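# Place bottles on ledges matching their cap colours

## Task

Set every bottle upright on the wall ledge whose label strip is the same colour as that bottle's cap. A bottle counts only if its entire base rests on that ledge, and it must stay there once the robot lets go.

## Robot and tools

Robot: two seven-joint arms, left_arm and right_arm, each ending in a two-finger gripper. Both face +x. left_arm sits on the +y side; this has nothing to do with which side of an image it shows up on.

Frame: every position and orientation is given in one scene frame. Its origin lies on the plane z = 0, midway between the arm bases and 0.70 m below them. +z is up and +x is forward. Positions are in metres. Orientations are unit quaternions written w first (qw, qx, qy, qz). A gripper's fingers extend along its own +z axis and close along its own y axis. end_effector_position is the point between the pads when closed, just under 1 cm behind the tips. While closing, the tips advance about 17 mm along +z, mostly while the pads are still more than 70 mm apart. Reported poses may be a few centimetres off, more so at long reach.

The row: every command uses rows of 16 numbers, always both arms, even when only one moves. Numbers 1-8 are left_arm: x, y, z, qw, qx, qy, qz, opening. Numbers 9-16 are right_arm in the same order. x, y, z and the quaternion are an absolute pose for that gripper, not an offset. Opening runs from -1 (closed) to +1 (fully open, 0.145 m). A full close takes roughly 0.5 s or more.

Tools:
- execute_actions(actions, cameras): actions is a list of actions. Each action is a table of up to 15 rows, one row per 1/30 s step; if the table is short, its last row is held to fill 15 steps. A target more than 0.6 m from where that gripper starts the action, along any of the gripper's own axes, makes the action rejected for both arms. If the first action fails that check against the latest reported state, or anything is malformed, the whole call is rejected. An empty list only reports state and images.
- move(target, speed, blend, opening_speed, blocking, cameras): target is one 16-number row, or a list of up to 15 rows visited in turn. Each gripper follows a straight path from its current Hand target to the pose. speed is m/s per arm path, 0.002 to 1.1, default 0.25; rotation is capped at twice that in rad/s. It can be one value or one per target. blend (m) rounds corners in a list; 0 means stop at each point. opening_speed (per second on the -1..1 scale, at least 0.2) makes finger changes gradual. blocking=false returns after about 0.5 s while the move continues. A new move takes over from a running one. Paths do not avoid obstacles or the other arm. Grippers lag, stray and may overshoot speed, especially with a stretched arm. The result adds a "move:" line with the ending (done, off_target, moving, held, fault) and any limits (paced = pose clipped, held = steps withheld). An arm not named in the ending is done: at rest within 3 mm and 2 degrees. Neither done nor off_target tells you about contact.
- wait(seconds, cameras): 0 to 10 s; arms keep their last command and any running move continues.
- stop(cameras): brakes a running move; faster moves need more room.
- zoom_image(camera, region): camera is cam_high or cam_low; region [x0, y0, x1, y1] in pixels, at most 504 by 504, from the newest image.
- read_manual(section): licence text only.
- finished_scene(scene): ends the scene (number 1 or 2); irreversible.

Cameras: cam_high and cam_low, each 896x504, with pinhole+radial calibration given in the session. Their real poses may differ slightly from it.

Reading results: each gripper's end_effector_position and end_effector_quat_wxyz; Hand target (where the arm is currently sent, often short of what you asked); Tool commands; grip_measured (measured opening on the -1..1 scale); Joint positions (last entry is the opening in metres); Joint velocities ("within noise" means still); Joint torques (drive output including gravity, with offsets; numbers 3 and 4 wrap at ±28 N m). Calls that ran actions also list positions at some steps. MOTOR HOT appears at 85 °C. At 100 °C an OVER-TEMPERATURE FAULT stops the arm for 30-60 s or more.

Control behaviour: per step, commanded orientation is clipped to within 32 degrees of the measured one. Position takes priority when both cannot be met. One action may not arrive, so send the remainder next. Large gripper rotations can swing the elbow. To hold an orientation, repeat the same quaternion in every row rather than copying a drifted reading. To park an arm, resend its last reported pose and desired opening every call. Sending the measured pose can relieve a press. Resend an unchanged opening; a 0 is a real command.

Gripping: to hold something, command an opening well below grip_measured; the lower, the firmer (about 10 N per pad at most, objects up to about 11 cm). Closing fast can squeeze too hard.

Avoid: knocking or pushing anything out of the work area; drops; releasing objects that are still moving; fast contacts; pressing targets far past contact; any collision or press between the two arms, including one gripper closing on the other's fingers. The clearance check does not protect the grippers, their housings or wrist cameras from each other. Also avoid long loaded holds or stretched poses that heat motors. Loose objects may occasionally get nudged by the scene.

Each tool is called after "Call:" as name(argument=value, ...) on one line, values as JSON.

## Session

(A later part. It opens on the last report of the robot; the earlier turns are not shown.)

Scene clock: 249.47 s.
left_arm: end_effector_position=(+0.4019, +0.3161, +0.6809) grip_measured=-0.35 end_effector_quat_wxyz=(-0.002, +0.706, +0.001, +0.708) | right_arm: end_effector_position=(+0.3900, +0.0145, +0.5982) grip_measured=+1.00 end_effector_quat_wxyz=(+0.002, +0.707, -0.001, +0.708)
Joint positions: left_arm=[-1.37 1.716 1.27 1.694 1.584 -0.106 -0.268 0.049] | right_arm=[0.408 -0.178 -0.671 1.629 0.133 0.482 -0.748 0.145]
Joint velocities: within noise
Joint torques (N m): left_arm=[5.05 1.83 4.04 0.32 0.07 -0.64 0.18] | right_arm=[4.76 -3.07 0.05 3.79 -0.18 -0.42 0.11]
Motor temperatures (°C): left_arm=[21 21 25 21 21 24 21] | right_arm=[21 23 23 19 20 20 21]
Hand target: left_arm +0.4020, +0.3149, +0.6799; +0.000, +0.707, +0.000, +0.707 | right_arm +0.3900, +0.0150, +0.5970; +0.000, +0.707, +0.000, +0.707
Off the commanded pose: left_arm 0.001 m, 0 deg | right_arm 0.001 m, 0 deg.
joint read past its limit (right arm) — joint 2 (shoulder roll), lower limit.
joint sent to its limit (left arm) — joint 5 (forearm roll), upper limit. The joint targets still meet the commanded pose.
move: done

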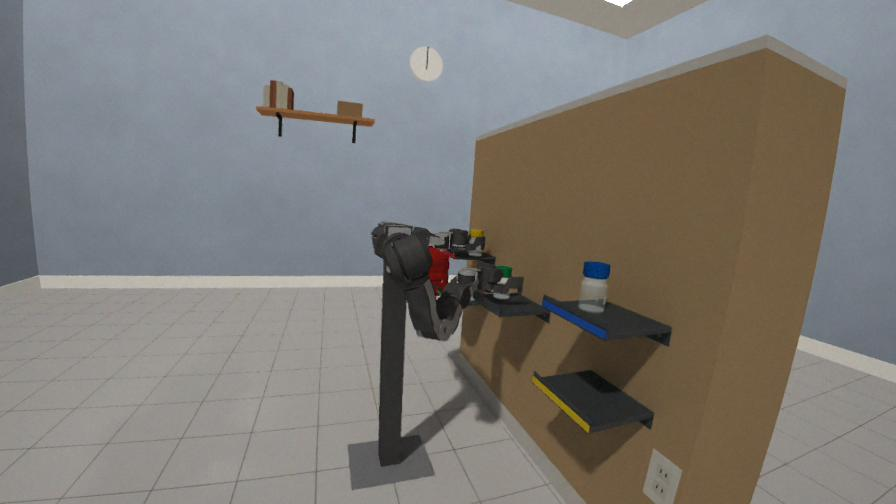

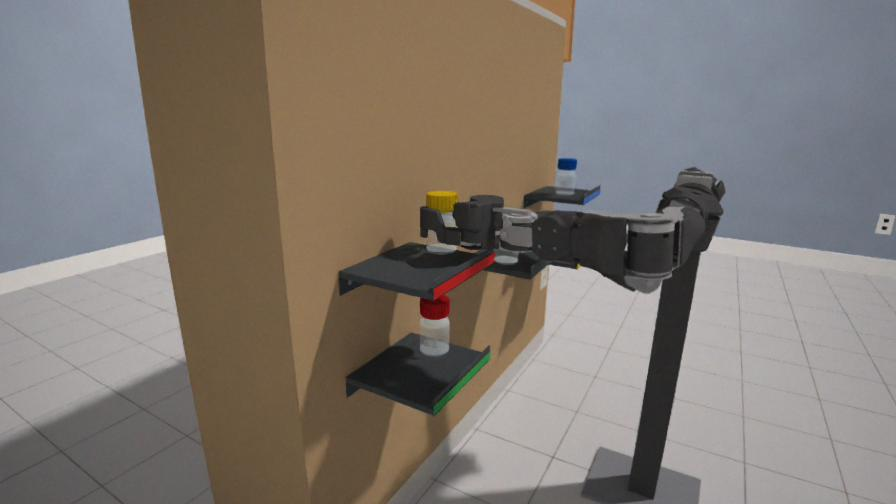

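Call:
move(target=[[0.402,0.315,0.72,0,0.7071,0,0.7071,-0.6,0.4,0.015,0.597,0,0.7071,0,0.7071,1],[0.402,0.315,0.72,0,0.7071,0,0.7071,-0.6,0.4,0.015,0.597,0,0.7071,0,0.7071,-0.6],[0.36,0.315,0.72,0,0.7071,0,0.7071,-0.6,0.4,0.015,0.615,0,0.7071,0,0.7071,-0.6],[0.31,0.315,0.72,0,0.7071,0,0.7071,-0.6,0.4,-0.042,0.615,0,0.7071,0,0.7071,-0.6],[0.29,0.315,0.72,0,0.7071,0,0.7071,-0.6,0.4,-0.042,0.59,0,0.7071,0,0.7071,-0.6]], opening_speed=1.5, speed=[0.1,0.1,0.07,0.07,0.04])

Call:
zoom_image(camera="cam_high", region=[420, 200, 570, 325])

Call:
zoom_image(camera="cam_low", region=[400, 160, 600, 330])

Scene clock: 265.17 s.
left_arm: end_effector_position=(+0.2904, +0.3156, +0.7170) grip_measured=-0.35 end_effector_quat_wxyz=(+0.000, +0.711, +0.002, +0.703) | right_arm: end_effector_position=(+0.3998, -0.0436, +0.5978) grip_measured=-0.56 end_effector_quat_wxyz=(+0.001, +0.699, -0.005, +0.716)
Joint positions: left_arm=[-1.198 1.18 1.429 2.154 1.571 0.258 -0.206 0.049] | right_arm=[0.416 0.054 -0.607 1.742 0.296 0.451 -0.698 0.033]
Joint velocities: within noise
Joint torques (N m): left_arm=[2.73 2.41 3.58 0.51 -0.05 -0.8 0.23] | right_arm=[3.6 -1.33 0.61 2.11 0.03 -0.2 0.16]
Motor temperatures (°C): left_arm=[22 21 26 21 21 25 21] | right_arm=[22 23 23 20 20 20 21]
Hand target: left_arm +0.2900, +0.3150, +0.7200; +0.000, +0.707, +0.000, +0.707 | right_arm +0.3999, -0.0421, +0.5900; +0.000, +0.707, +0.000, +0.707
Off the commanded pose: left_arm 0.003 m, 1 deg | right_arm 0.008 m, 1 deg.
move: off_target (right_arm)

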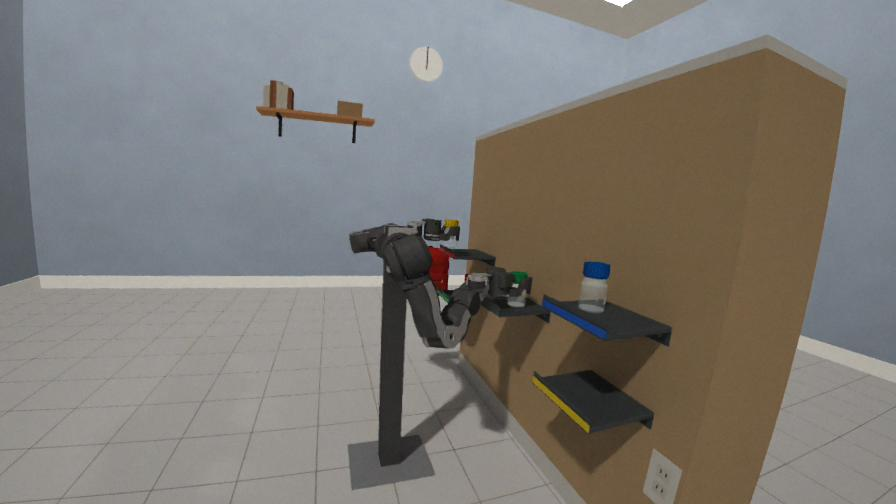

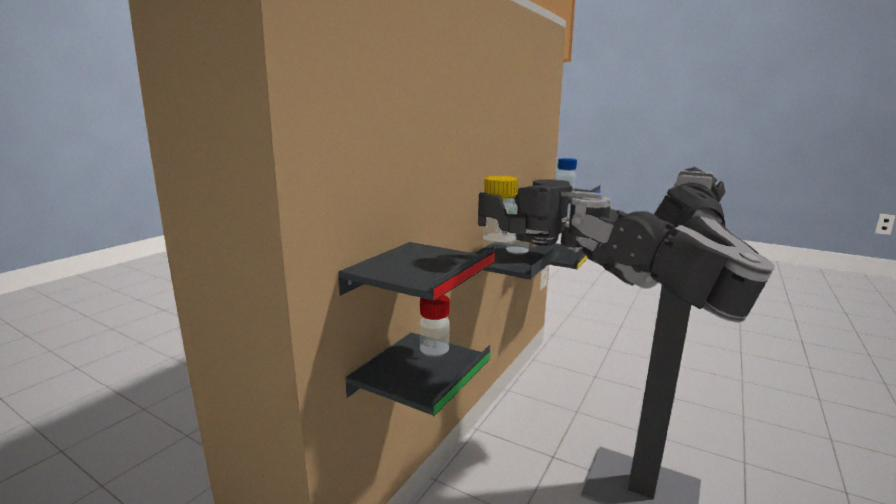

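Scaled by 3.360 from the camera's 896x504 image, which has a finer 1280x720 frame.

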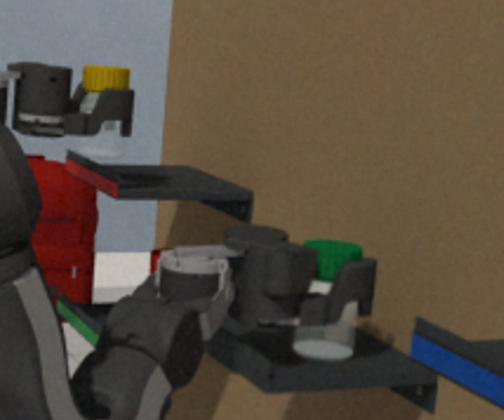

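Scaled by 2.520 from the camera's 896x504 image, which has a finer 1280x720 frame.

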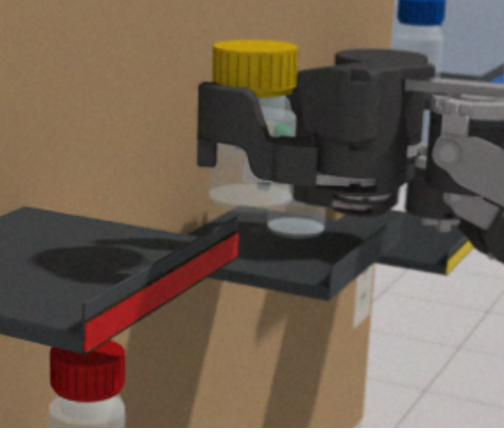

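Call:
move(target=[[0.27,0.315,0.72,0,0.7071,0,0.7071,-0.6,0.4,-0.042,0.597,0,0.7071,0,0.7071,-0.6],[0.24,0.3,0.71,0,0.7071,0,0.7071,-0.6,0.4,-0.042,0.597,0,0.7071,0,0.7071,0.5],[0.24,0.28,0.7,0,0.7071,0,0.7071,-0.6,0.25,-0.06,0.6,0,0.7071,0,0.7071,0.5],[0.25,0.2,0.68,0,0.7071,0,0.7071,-0.6,0.22,-0.3,0.55,0,0.7071,0,0.7071,1],[0.26,0.068,0.655,0,0.7071,0,0.7071,-0.6,0.22,-0.35,0.5,0,0.7071,0,0.7071,1]], opening_speed=1.2, speed=[0.1,0.1,0.15,0.2,0.15])

Call:
zoom_image(camera="cam_high", region=[420, 200, 570, 325])

Call:
zoom_image(camera="cam_low", region=[400, 160, 600, 330])

Scene clock: 285.87 s.
left_arm: end_effector_position=(+0.2608, +0.0690, +0.6536) grip_measured=-0.37 end_effector_quat_wxyz=(+0.209, +0.592, -0.210, +0.749) | right_arm: end_effector_position=(+0.2206, -0.3511, +0.5008) grip_measured=+1.00 end_effector_quat_wxyz=(+0.003, +0.707, +0.000, +0.707)
Joint positions: left_arm=[-1.407 2.011 0.805 2.433 0.892 -0.537 -0.88 0.048] | right_arm=[-1.099 1.007 0.35 1.725 1.084 -0.72 0.061 0.145]
Joint velocities: within noise
Joint torques (N m): left_arm=[4.21 0.78 2.7 1.95 -0.27 -0.67 0.18] | right_arm=[0.07 2.94 2.28 1.77 0.2 -0.51 0.18]
Motor temperatures (°C): left_arm=[21 21 26 21 21 25 21] | right_arm=[22 23 23 20 20 20 21]
Hand target: left_arm +0.2605, +0.0683, +0.6548; +0.213, +0.589, -0.210, +0.750 | right_arm +0.2201, -0.3500, +0.5001; +0.000, +0.707, +0.000, +0.707
Off the commanded pose: left_arm 0.002 m, 37 deg; orientation clipped | right_arm 0.001 m, 0 deg.
joint read past its limit (left arm) — joint 4 (elbow), upper limit, where the elbow is as bent as it goes.
joint sent to its limit (left arm) — joint 1 (shoulder pitch), lower limit; joint 2 (shoulder roll), upper limit; joint 4 (elbow), upper limit, where the elbow is as bent as it goes. The joint targets are off in orientation, not in position.
move: off_target (left_arm); limits=paced

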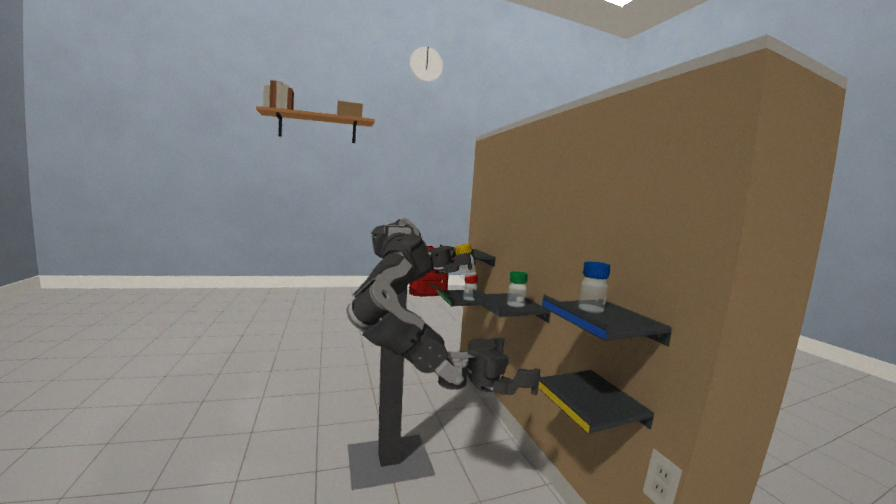

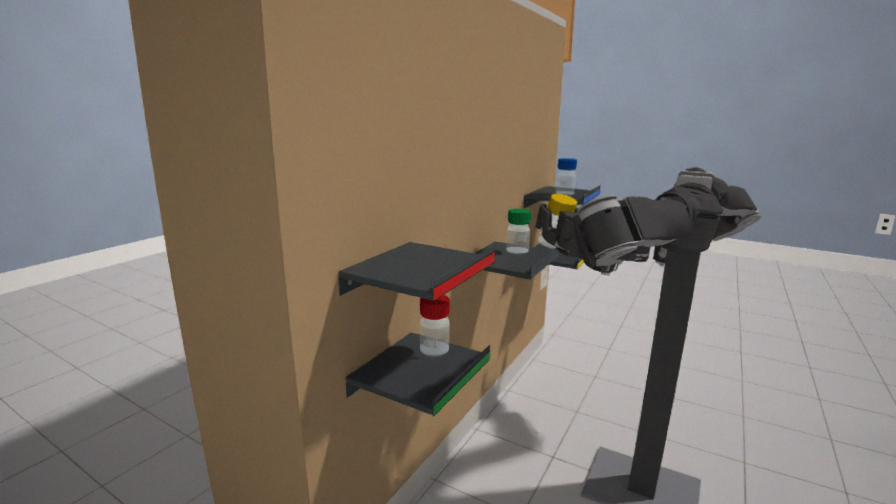

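Scaled by 3.360 from the camera's 896x504 image, which has a finer 1280x720 frame.

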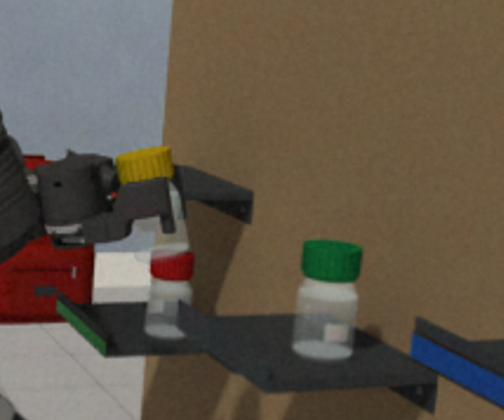

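Scaled by 2.520 from the camera's 896x504 image, which has a finer 1280x720 frame.

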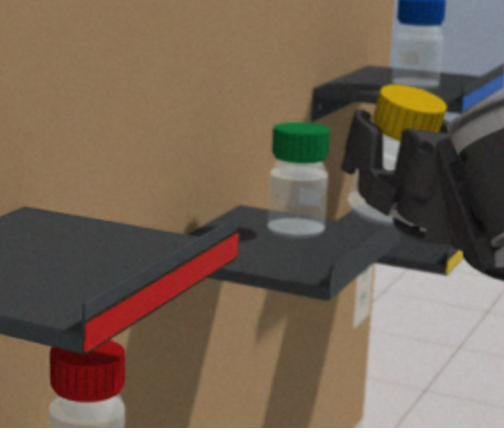

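Call:
move(target=[[0.23,0.22,0.63,0,0.7071,0,0.7071,-0.6,0.22,-0.35,0.5,0,0.7071,0,0.7071,1],[0.22,0.3,0.62,0,0.7071,0,0.7071,-0.6,0.22,-0.35,0.5,0,0.7071,0,0.7071,1],[0.24,0.068,0.61,0,0.7071,0,0.7071,-0.6,0.22,-0.35,0.5,0,0.7071,0,0.7071,1]], speed=[0.15,0.15,0.12])

Scene clock: 302.63 s.
left_arm: end_effector_position=(+0.2403, +0.0674, +0.6080) grip_measured=-0.54 end_effector_quat_wxyz=(-0.012, +0.697, +0.012, +0.717) | right_arm: end_effector_position=(+0.2206, -0.3511, +0.5008) grip_measured=+1.00 end_effector_quat_wxyz=(+0.003, +0.707, +0.000, +0.707)
Joint positions: left_arm=[-0.335 0.069 -0.746 2.431 -0.228 0.533 -0.644 0.035] | right_arm=[-1.099 1.007 0.35 1.725 1.084 -0.72 0.061 0.145]
Joint velocities: within noise
Joint torques (N m): left_arm=[1.81 -1.31 -1.14 4.78 -0.29 -0.64 0.05] | right_arm=[0.15 2.99 2.19 1.94 0.2 -0.52 0.15]
Motor temperatures (°C): left_arm=[21 21 25 21 21 25 21] | right_arm=[21 23 23 20 20 20 21]
Hand target: left_arm +0.2404, +0.0677, +0.6096; -0.013, +0.694, +0.012, +0.720 | right_arm +0.2201, -0.3500, +0.5001; +0.000, +0.707, +0.000, +0.707
Off the commanded pose: left_arm 0.002 m, 3 deg | right_arm 0.001 m, 0 deg.
joint sent to its limit (left arm) — joint 4 (elbow), upper limit, where the elbow is as bent as it goes. The joint targets are off in orientation, not in position.
move: off_target (left_arm)

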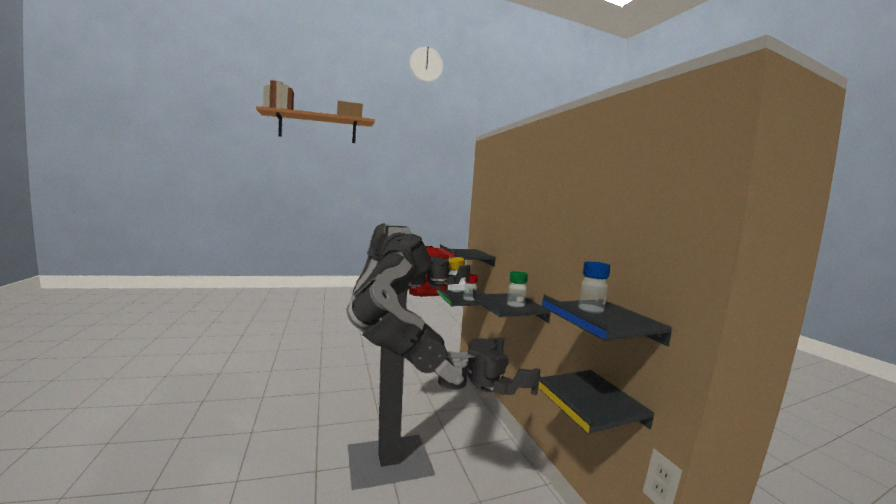

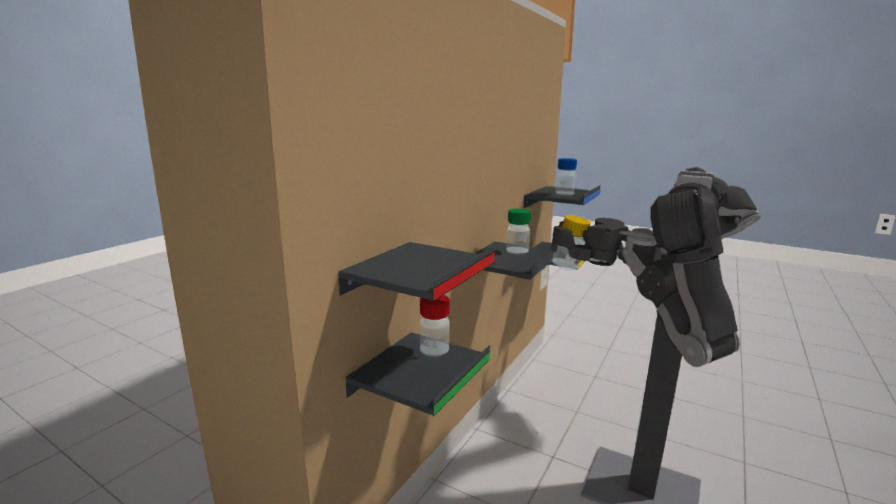

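Call:
zoom_image(camera="cam_low", region=[500, 190, 640, 310])

Call:
zoom_image(camera="cam_high", region=[420, 230, 540, 330])

Scaled by 3.600 from the camera's 896x504 image, which has a finer 1280x720 frame.

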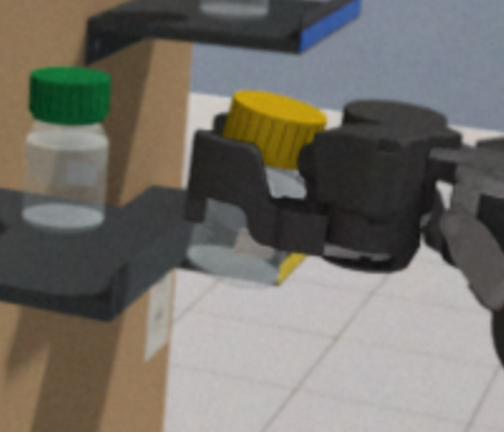

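Scaled by 4.200 from the camera's 896x504 image, which has a finer 1280x720 frame.

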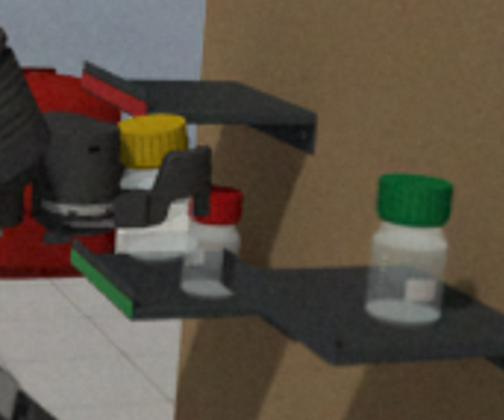

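Call:
move(target=[[0.25,0.068,0.645,0,0.74,0,0.673,-0.8,0.22,-0.35,0.5,0,0.7071,0,0.7071,1],[0.39,0.068,0.645,0,0.772,0,0.636,-0.8,0.22,-0.35,0.5,0,0.7071,0,0.7071,1],[0.39,0.068,0.612,0,0.772,0,0.636,-0.8,0.22,-0.35,0.5,0,0.7071,0,0.7071,1]], speed=[0.1,0.12,0.05])

Call:
zoom_image(camera="cam_low", region=[460, 190, 600, 310])

Call:
zoom_image(camera="cam_high", region=[430, 230, 550, 330])

Scene clock: 328.07 s.
left_arm: end_effector_position=(+0.3893, +0.0670, +0.6118) grip_measured=-0.54 end_effector_quat_wxyz=(+0.005, +0.772, +0.000, +0.636) | right_arm: end_effector_position=(+0.2206, -0.3511, +0.5008) grip_measured=+1.00 end_effector_quat_wxyz=(+0.003, +0.707, +0.000, +0.707)
Joint positions: left_arm=[0.538 0.171 -0.584 1.918 0.74 0.782 -0.932 0.035] | right_arm=[-1.099 1.007 0.35 1.725 1.084 -0.72 0.061 0.145]
Joint velocities: within noise
Joint torques (N m): left_arm=[8.45 -0.38 0.55 3.33 -0.24 -0.39 -0.03] | right_arm=[0.07 3.07 2.28 1.81 0.2 -0.53 0.16]
Motor temperatures (°C): left_arm=[21 21 24 22 22 25 21] | right_arm=[21 23 23 20 20 20 21]
Hand target: left_arm +0.3900, +0.0680, +0.6120; +0.000, +0.772, +0.000, +0.636 | right_arm +0.2201, -0.3500, +0.5001; +0.000, +0.707, +0.000, +0.707
Off the commanded pose: left_arm 0.001 m, 1 deg | right_arm 0.001 m, 0 deg.
joint sent to its limit (left arm) — joint 6 (wrist pitch), upper limit. The joint targets still meet the commanded pose.
move: done

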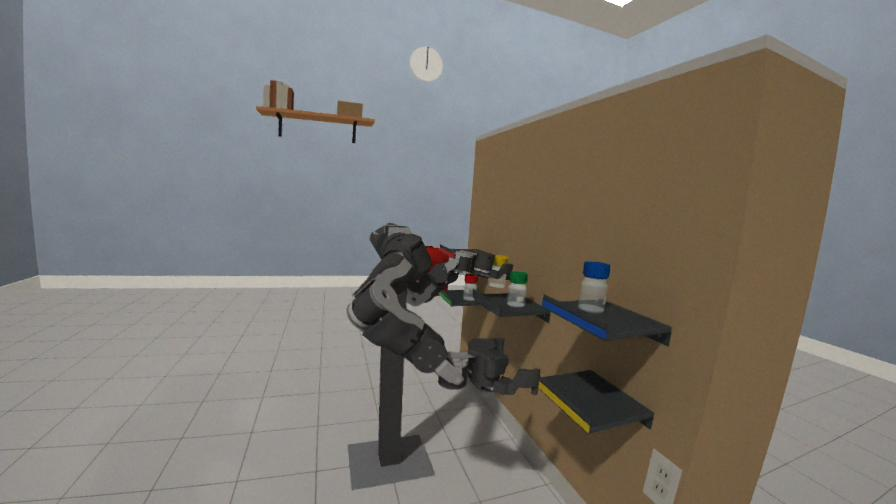

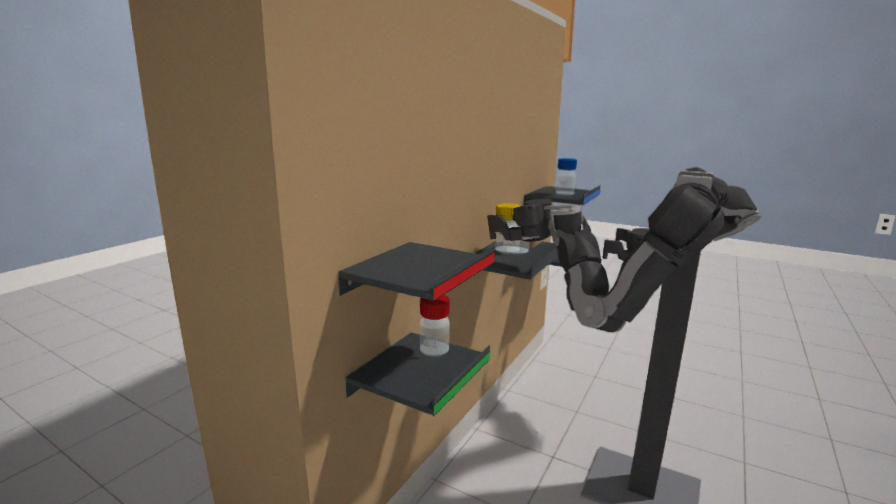

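Scaled by 3.600 from the camera's 896x504 image, which has a finer 1280x720 frame.

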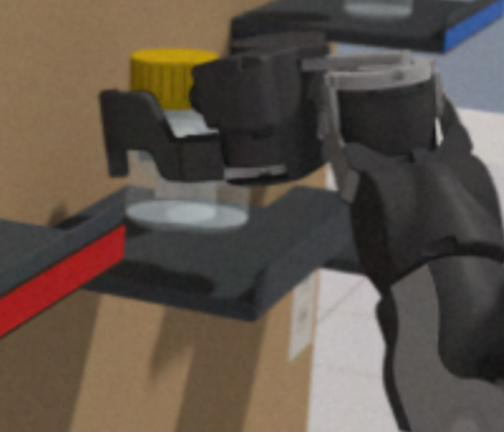

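Scaled by 4.200 from the camera's 896x504 image, which has a finer 1280x720 frame.

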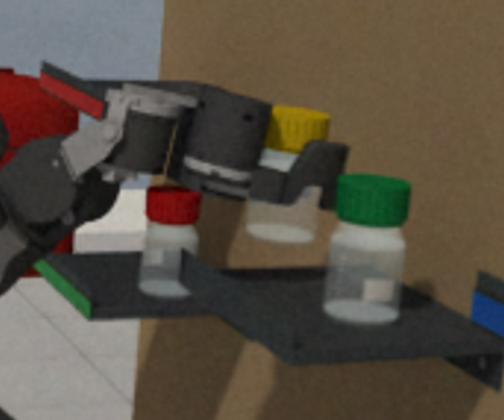

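Call:
move(target=[0.39,0.068,0.585,0,0.772,0,0.636,-0.8,0.22,-0.35,0.5,0,0.7071,0,0.7071,1], speed=0.03)

Call:
zoom_image(camera="cam_low", region=[460, 190, 600, 310])

Call:
zoom_image(camera="cam_high", region=[430, 230, 550, 330])

Scene clock: 336.27 s.
left_arm: end_effector_position=(+0.3897, +0.0682, +0.5857) grip_measured=-0.54 end_effector_quat_wxyz=(+0.000, +0.772, +0.001, +0.635) | right_arm: end_effector_position=(+0.2206, -0.3511, +0.5008) grip_measured=+1.00 end_effector_quat_wxyz=(+0.003, +0.707, +0.000, +0.707)
Joint positions: left_arm=[0.492 0.226 -0.641 1.878 0.716 0.66 -0.911 0.035] | right_arm=[-1.099 1.007 0.35 1.725 1.084 -0.72 0.061 0.145]
Joint velocities: within noise
Joint torques (N m): left_arm=[7.16 -0.25 0.7 3.64 -0.32 -0.67 0.21] | right_arm=[0.2 3.07 2.29 1.81 0.19 -0.52 0.18]
Motor temperatures (°C): left_arm=[22 21 24 22 22 25 21] | right_arm=[21 23 23 19 20 20 21]
Hand target: left_arm +0.3900, +0.0680, +0.5850; +0.000, +0.772, +0.000, +0.636 | right_arm +0.2201, -0.3500, +0.5001; +0.000, +0.707, +0.000, +0.707
Off the commanded pose: left_arm 0.001 m, 0 deg | right_arm 0.001 m, 0 deg.
move: done

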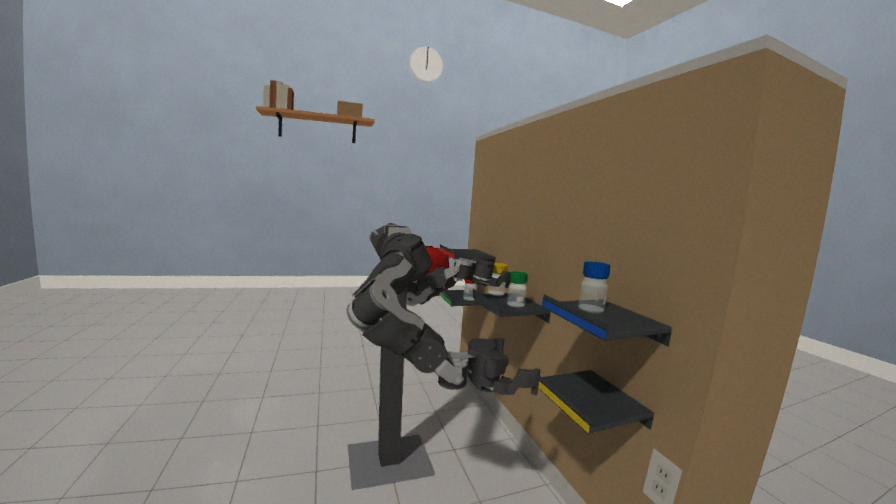

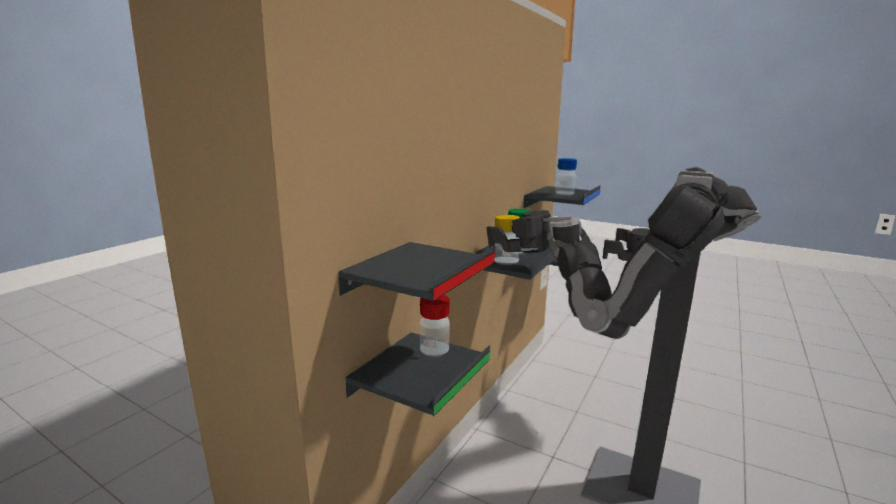

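Scaled by 3.600 from the camera's 896x504 image, which has a finer 1280x720 frame.

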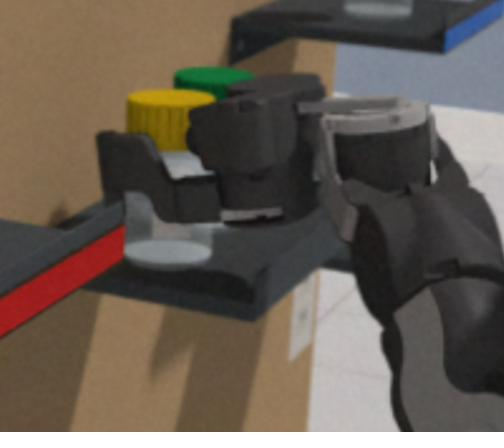

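Scaled by 4.200 from the camera's 896x504 image, which has a finer 1280x720 frame.

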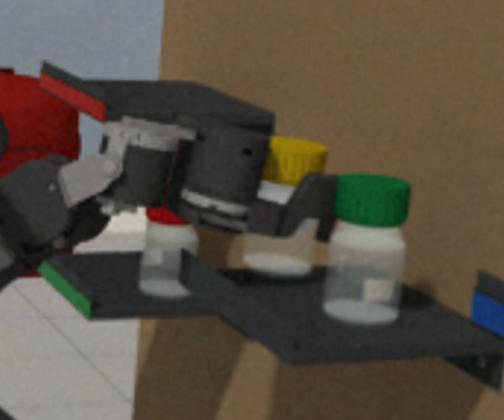

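Call:
move(target=[[0.39,0.05,0.587,0,0.772,0,0.636,-0.8,0.22,-0.35,0.5,0,0.7071,0,0.7071,1],[0.39,0.05,0.57,0,0.772,0,0.636,-0.8,0.22,-0.35,0.5,0,0.7071,0,0.7071,1]], speed=0.03)

Call:
zoom_image(camera="cam_low", region=[460, 190, 600, 310])

Call:
zoom_image(camera="cam_high", region=[430, 230, 550, 330])

Scene clock: 354.87 s.
left_arm: end_effector_position=(+0.3904, +0.0506, +0.5791) grip_measured=-0.54 end_effector_quat_wxyz=(+0.003, +0.763, +0.007, +0.646) | right_arm: end_effector_position=(+0.2206, -0.3511, +0.5008) grip_measured=+1.00 end_effector_quat_wxyz=(+0.003, +0.707, +0.000, +0.707)
Joint positions: left_arm=[0.49 0.177 -0.701 1.82 0.657 0.579 -0.926 0.035] | right_arm=[-1.099 1.007 0.35 1.725 1.084 -0.72 0.061 0.145]
Joint velocities: within noise
Joint torques (N m): left_arm=[5.16 -0.22 0.27 2.3 -0.04 -0.19 0.24] | right_arm=[0.17 2.89 2.26 1.78 0.18 -0.52 0.16]
Motor temperatures (°C): left_arm=[23 21 23 22 22 25 21] | right_arm=[21 23 23 19 20 20 21]
Hand target: left_arm +0.3898, +0.0500, +0.5701; +0.000, +0.772, +0.000, +0.636 | right_arm +0.2201, -0.3500, +0.5001; +0.000, +0.707, +0.000, +0.707
Off the commanded pose: left_arm 0.009 m, 2 deg | right_arm 0.001 m, 0 deg.
move: off_target (left_arm)

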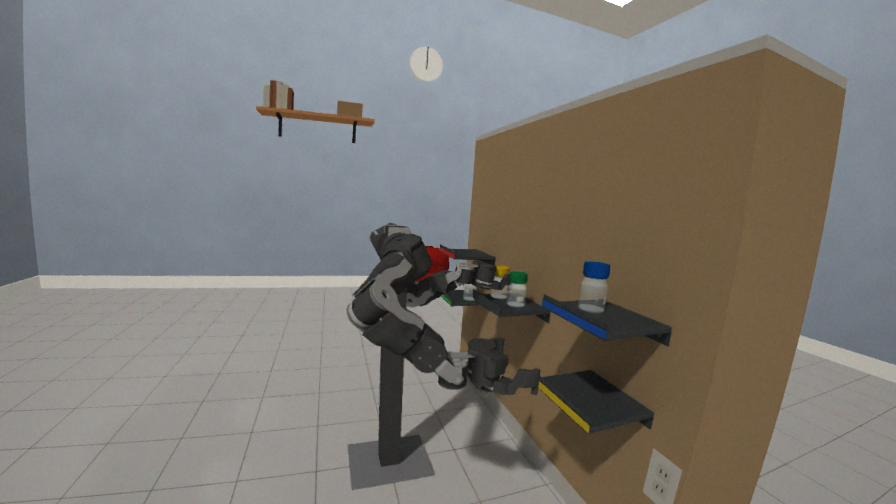

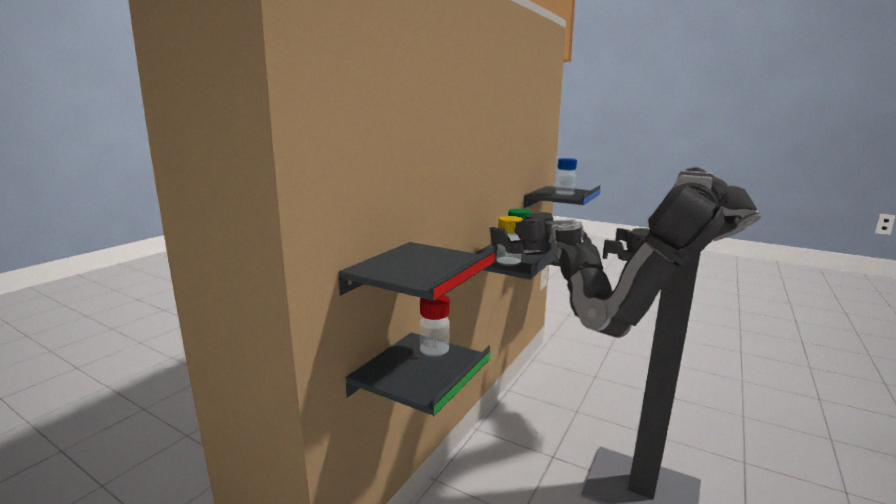

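Scaled by 3.600 from the camera's 896x504 image, which has a finer 1280x720 frame.

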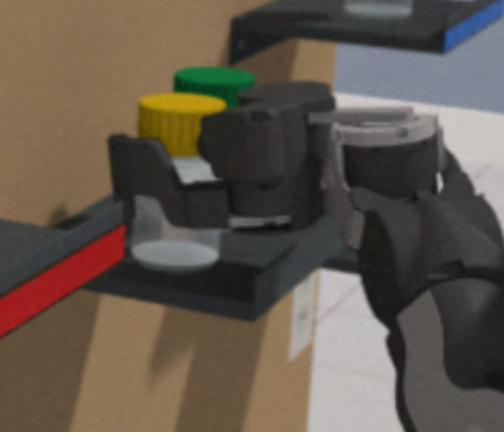

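Scaled by 4.200 from the camera's 896x504 image, which has a finer 1280x720 frame.

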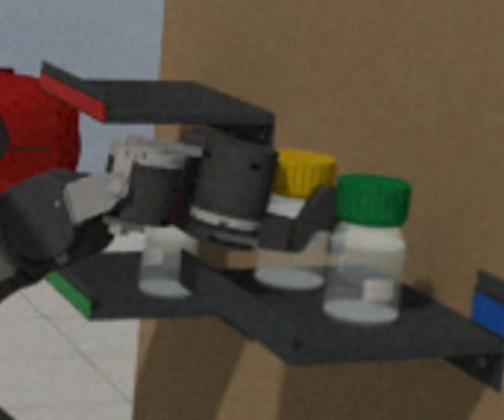

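Call:
move(target=[[0.39,0.05,0.5785,0,0.772,0,0.636,-0.7,0.22,-0.35,0.5,0,0.7071,0,0.7071,1],[0.39,0.05,0.5785,0,0.772,0,0.636,-0.05,0.22,-0.35,0.5,0,0.7071,0,0.7071,1],[0.25,0.055,0.605,0,0.772,0,0.636,-0.05,0.22,-0.3,0.55,0,0.7071,0,0.7071,1],[0.22,0.25,0.55,0,0.7071,0,0.7071,1,0.22,-0.3,0.6,0,0.7071,0,0.7071,0.2],[0.24,0.315,0.485,0,0.7071,0,0.7071,1,0.24,-0.05,0.6,0,0.7071,0,0.7071,0.15]], opening_speed=1, speed=[0.05,0.1,0.15,0.25,0.25])

Call:
zoom_image(camera="cam_low", region=[460, 190, 600, 310])

Call:
zoom_image(camera="cam_high", region=[430, 230, 550, 330])

Scene clock: 375.70 s.
left_arm: end_effector_position=(+0.2407, +0.3152, +0.4853) grip_measured=+1.00 end_effector_quat_wxyz=(-0.074, +0.774, -0.014, +0.629) | right_arm: end_effector_position=(+0.2399, -0.0486, +0.6000) grip_measured=+0.15 end_effector_quat_wxyz=(-0.003, +0.706, +0.002, +0.708)
Joint positions: left_arm=[0.422 1.599 -1.564 1.95 1.001 -0.788 -0.748 0.145] | right_arm=[-0.303 0.061 -0.813 2.384 -0.208 0.546 -0.683 0.087]
Joint velocities: within noise
Joint torques (N m): left_arm=[2.73 6.45 0.87 2.13 -0.01 -0.51 0.16] | right_arm=[0.57 -1.94 -0.38 4.07 -0.29 -0.24 -0.09]
Motor temperatures (°C): left_arm=[22 21 23 22 21 25 21] | right_arm=[21 23 23 20 20 20 21]
Hand target: left_arm +0.2402, +0.3148, +0.4851; -0.072, +0.775, -0.015, +0.628 | right_arm +0.2400, -0.0500, +0.5999; +0.000, +0.707, +0.000, +0.707
Off the commanded pose: left_arm 0.001 m, 15 deg | right_arm 0.001 m, 0 deg.
joint read past its limit (left arm) — joint 6 (wrist pitch), lower limit.
joint sent to its limit (left arm) — joint 3 (upper arm roll), lower limit; joint 6 (wrist pitch), lower limit. The joint targets are off in orientation, not in position.
move: off_target (left_arm); target 4's new opening was sent with left_arm's hand 0.001 m and 4 deg from that target

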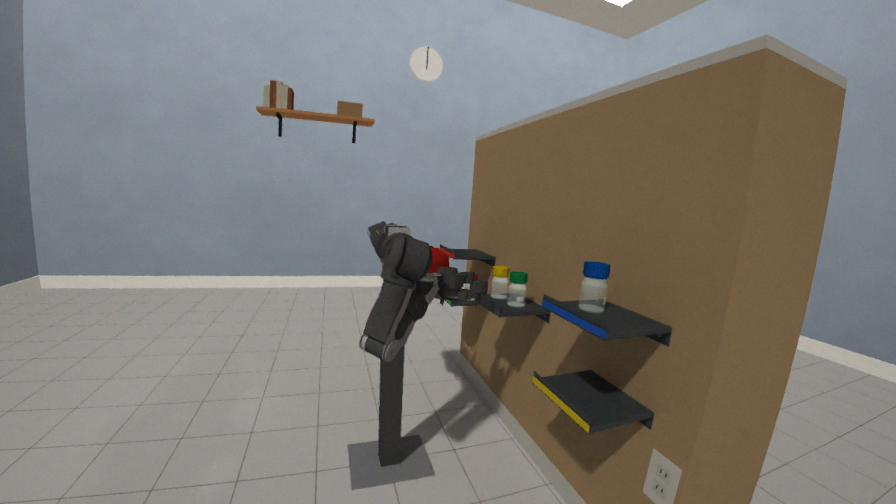

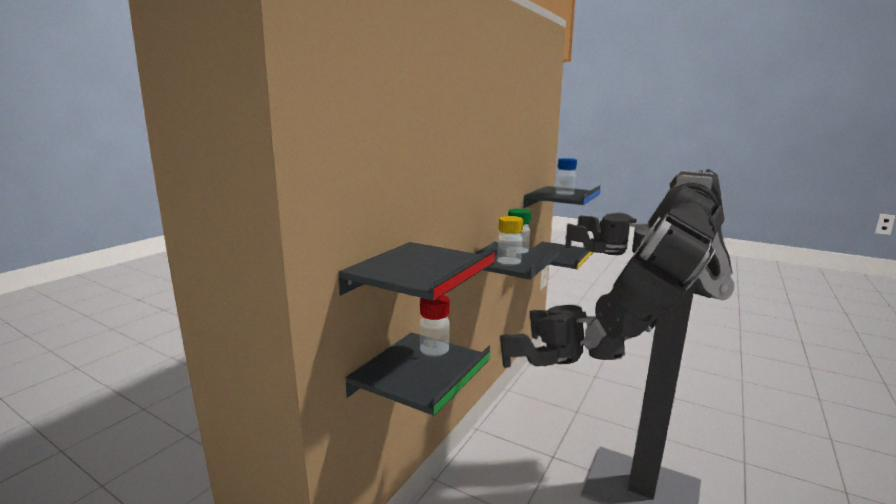

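Scaled by 3.600 from the camera's 896x504 image, which has a finer 1280x720 frame.

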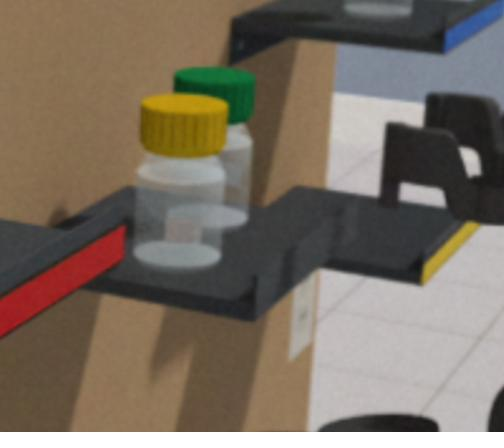

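Scaled by 4.200 from the camera's 896x504 image, which has a finer 1280x720 frame.

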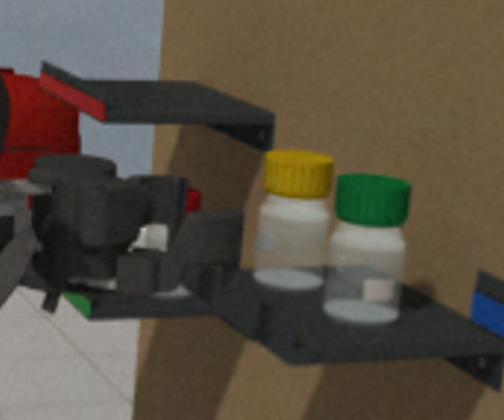

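Call:
move(target=[[0.24,0.3,0.55,0,0.7071,0,0.7071,1,0.25,0.03,0.59,0,0.7071,0,0.7071,0.15],[0.21,0.32,0.63,0,0.7071,0,0.7071,1,0.27,0.05,0.59,0,0.7071,0,0.7071,0.15],[0.22,0.34,0.53,0,0.7071,0,0.7071,1,0.35,0.05,0.59,0,0.7071,0,0.7071,0.15]], speed=[0.2,0.2,0.15])

Call:
zoom_image(camera="cam_low", region=[460, 190, 600, 310])

Call:
zoom_image(camera="cam_high", region=[430, 230, 550, 330])

Scene clock: 396.27 s.
left_arm: end_effector_position=(+0.2210, +0.3392, +0.5304) grip_measured=+1.00 end_effector_quat_wxyz=(-0.023, +0.799, -0.005, +0.601) | right_arm: end_effector_position=(+0.3502, +0.0488, +0.5913) grip_measured=+0.15 end_effector_quat_wxyz=(+0.002, +0.706, -0.002, +0.708)
Joint positions: left_arm=[0.48 1.931 -1.564 2.048 1.405 -0.788 -0.233 0.145] | right_arm=[0.395 -0.178 -0.911 1.651 0.227 0.451 -1.014 0.087]
Joint velocities: within noise
Joint torques (N m): left_arm=[1.75 6.66 0.85 0.53 0.11 -0.61 0.22] | right_arm=[4.18 -3.78 0.01 3.47 -0.3 -0.36 0.11]
Motor temperatures (°C): left_arm=[22 23 23 22 21 25 21] | right_arm=[21 23 23 20 20 20 21]
Hand target: left_arm +0.2203, +0.3399, +0.5301; -0.023, +0.800, -0.005, +0.600 | right_arm +0.3500, +0.0500, +0.5901; +0.000, +0.707, +0.000, +0.707
Off the commanded pose: left_arm 0.001 m, 16 deg | right_arm 0.002 m, 0 deg.
joint read past its limit (left arm) — joint 6 (wrist pitch), lower limit.
joint read past its limit (right arm) — joint 2 (shoulder roll), lower limit.
joint sent to its limit (left arm) — joint 3 (upper arm roll), lower limit; joint 6 (wrist pitch), lower limit. The joint targets are off in orientation, not in position.
move: off_target (left_arm)

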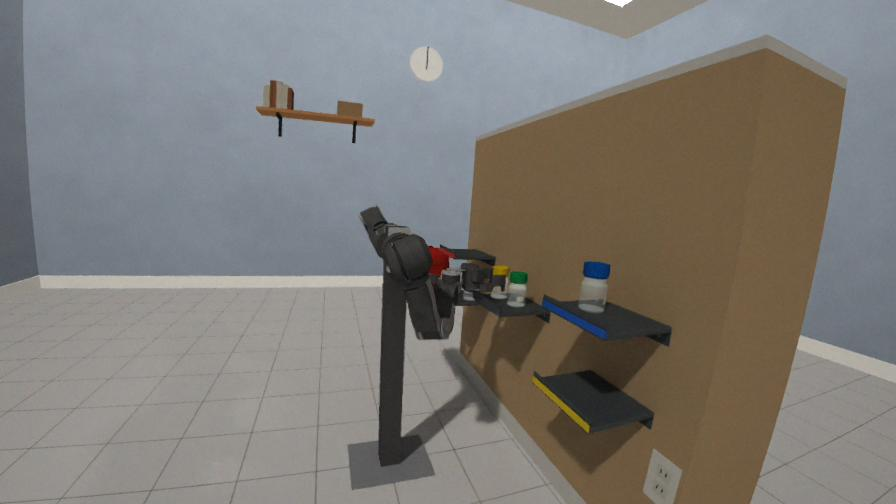

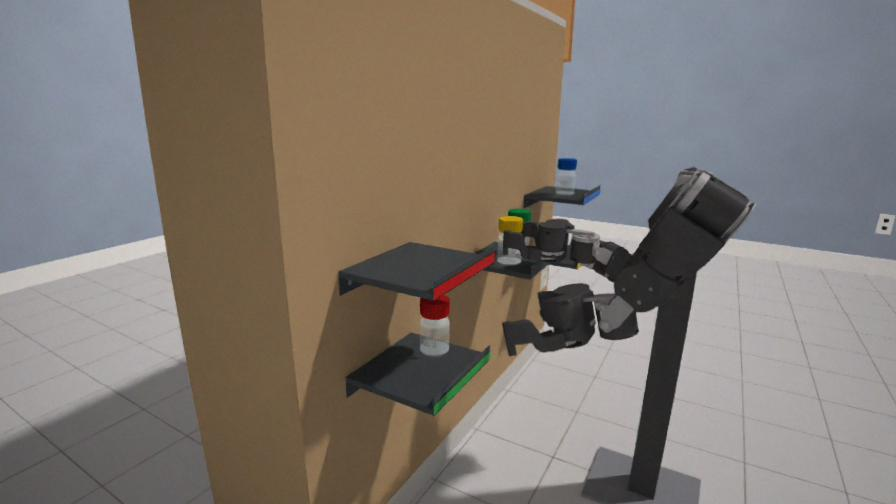

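Scaled by 3.600 from the camera's 896x504 image, which has a finer 1280x720 frame.

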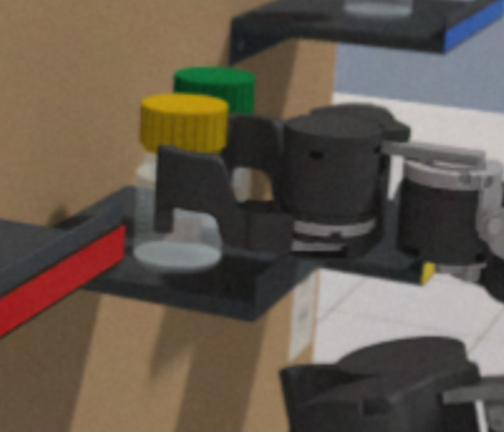

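Scaled by 4.200 from the camera's 896x504 image, which has a finer 1280x720 frame.

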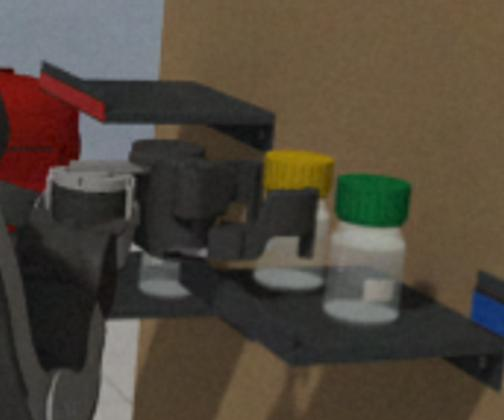

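Call:
move(target=[[0.25,0.33,0.505,0,0.7071,0,0.7071,1,0.39,0.05,0.59,0,0.7071,0,0.7071,0.15],[0.29,0.328,0.505,0,0.7071,0,0.7071,1,0.39,0.05,0.59,0,0.7071,0,0.7071,-0.8]], opening_speed=1, speed=0.1)

Call:
zoom_image(camera="cam_low", region=[380, 190, 600, 370])

Call:
zoom_image(camera="cam_high", region=[430, 230, 550, 330])

Scene clock: 410.83 s.
left_arm: end_effector_position=(+0.2901, +0.3287, +0.5052) grip_measured=+1.00 end_effector_quat_wxyz=(-0.001, +0.707, +0.003, +0.707) | right_arm: end_effector_position=(+0.3892, +0.0499, +0.5905) grip_measured=-0.46 end_effector_quat_wxyz=(+0.001, +0.707, -0.001, +0.707)
Joint positions: left_arm=[-0.481 1.371 -0.354 1.697 1.186 -0.787 -0.279 0.145] | right_arm=[0.54 -0.178 -0.868 1.478 0.321 0.377 -0.967 0.041]
Joint velocities: within noise
Joint torques (N m): left_arm=[2.89 6.45 2.14 1.62 -0.01 -0.65 0.24] | right_arm=[5.66 -3.42 1.28 3.25 -0.3 -0.35 0.14]
Motor temperatures (°C): left_arm=[21 23 23 21 21 25 21] | right_arm=[22 23 23 20 20 20 21]
Hand target: left_arm +0.2900, +0.3280, +0.5050; +0.000, +0.707, +0.000, +0.707 | right_arm +0.3900, +0.0499, +0.5900; +0.000, +0.707, +0.000, +0.707
Off the commanded pose: left_arm 0.001 m, 0 deg | right_arm 0.001 m, 0 deg.
joint read past its limit (right arm) — joint 2 (shoulder roll), lower limit.
move: done

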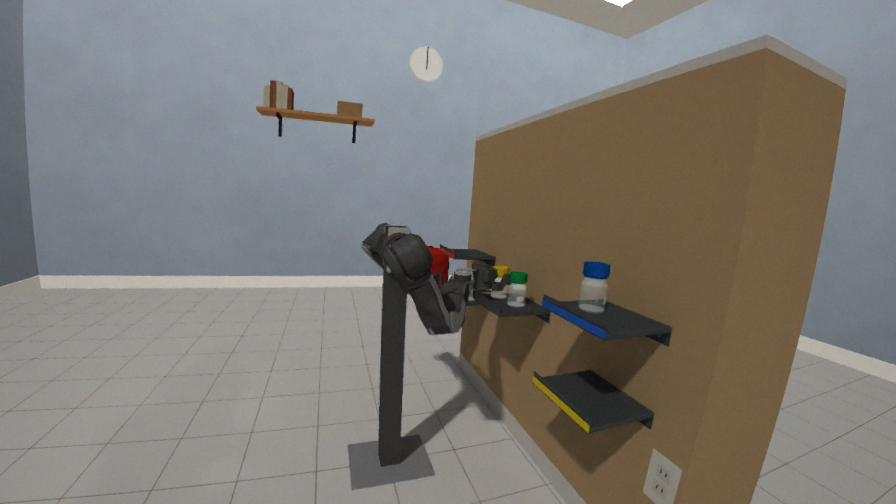

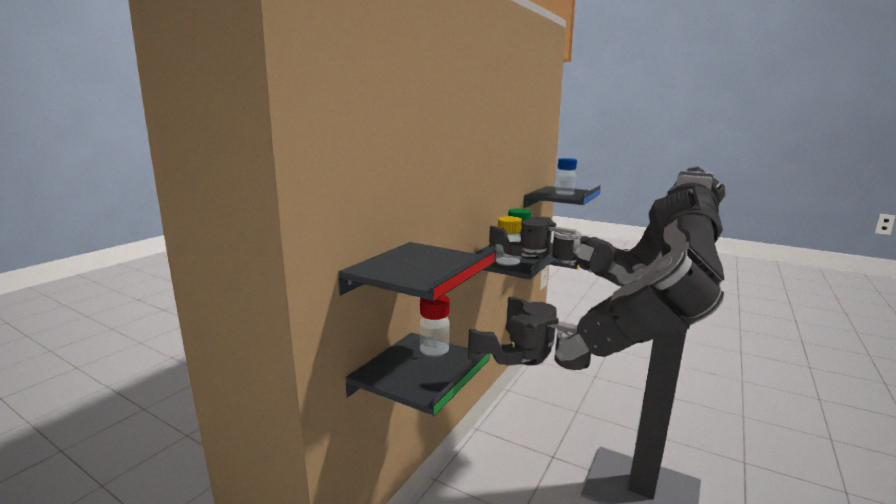

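Scaled by 2.291 from the camera's 896x504 image, which has a finer 1280x720 frame.

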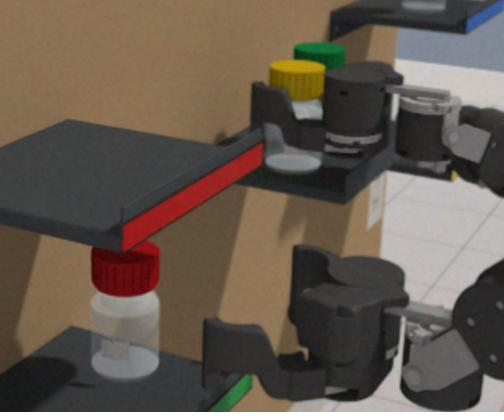

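Scaled by 4.200 from the camera's 896x504 image, which has a finer 1280x720 frame.

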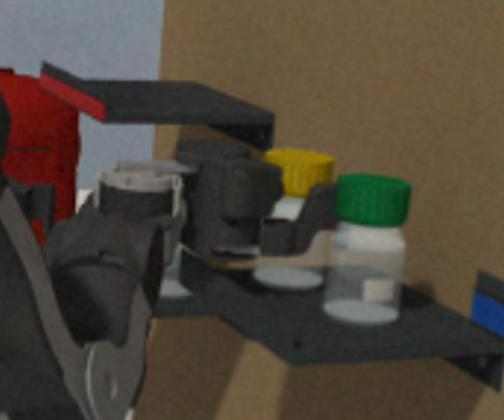

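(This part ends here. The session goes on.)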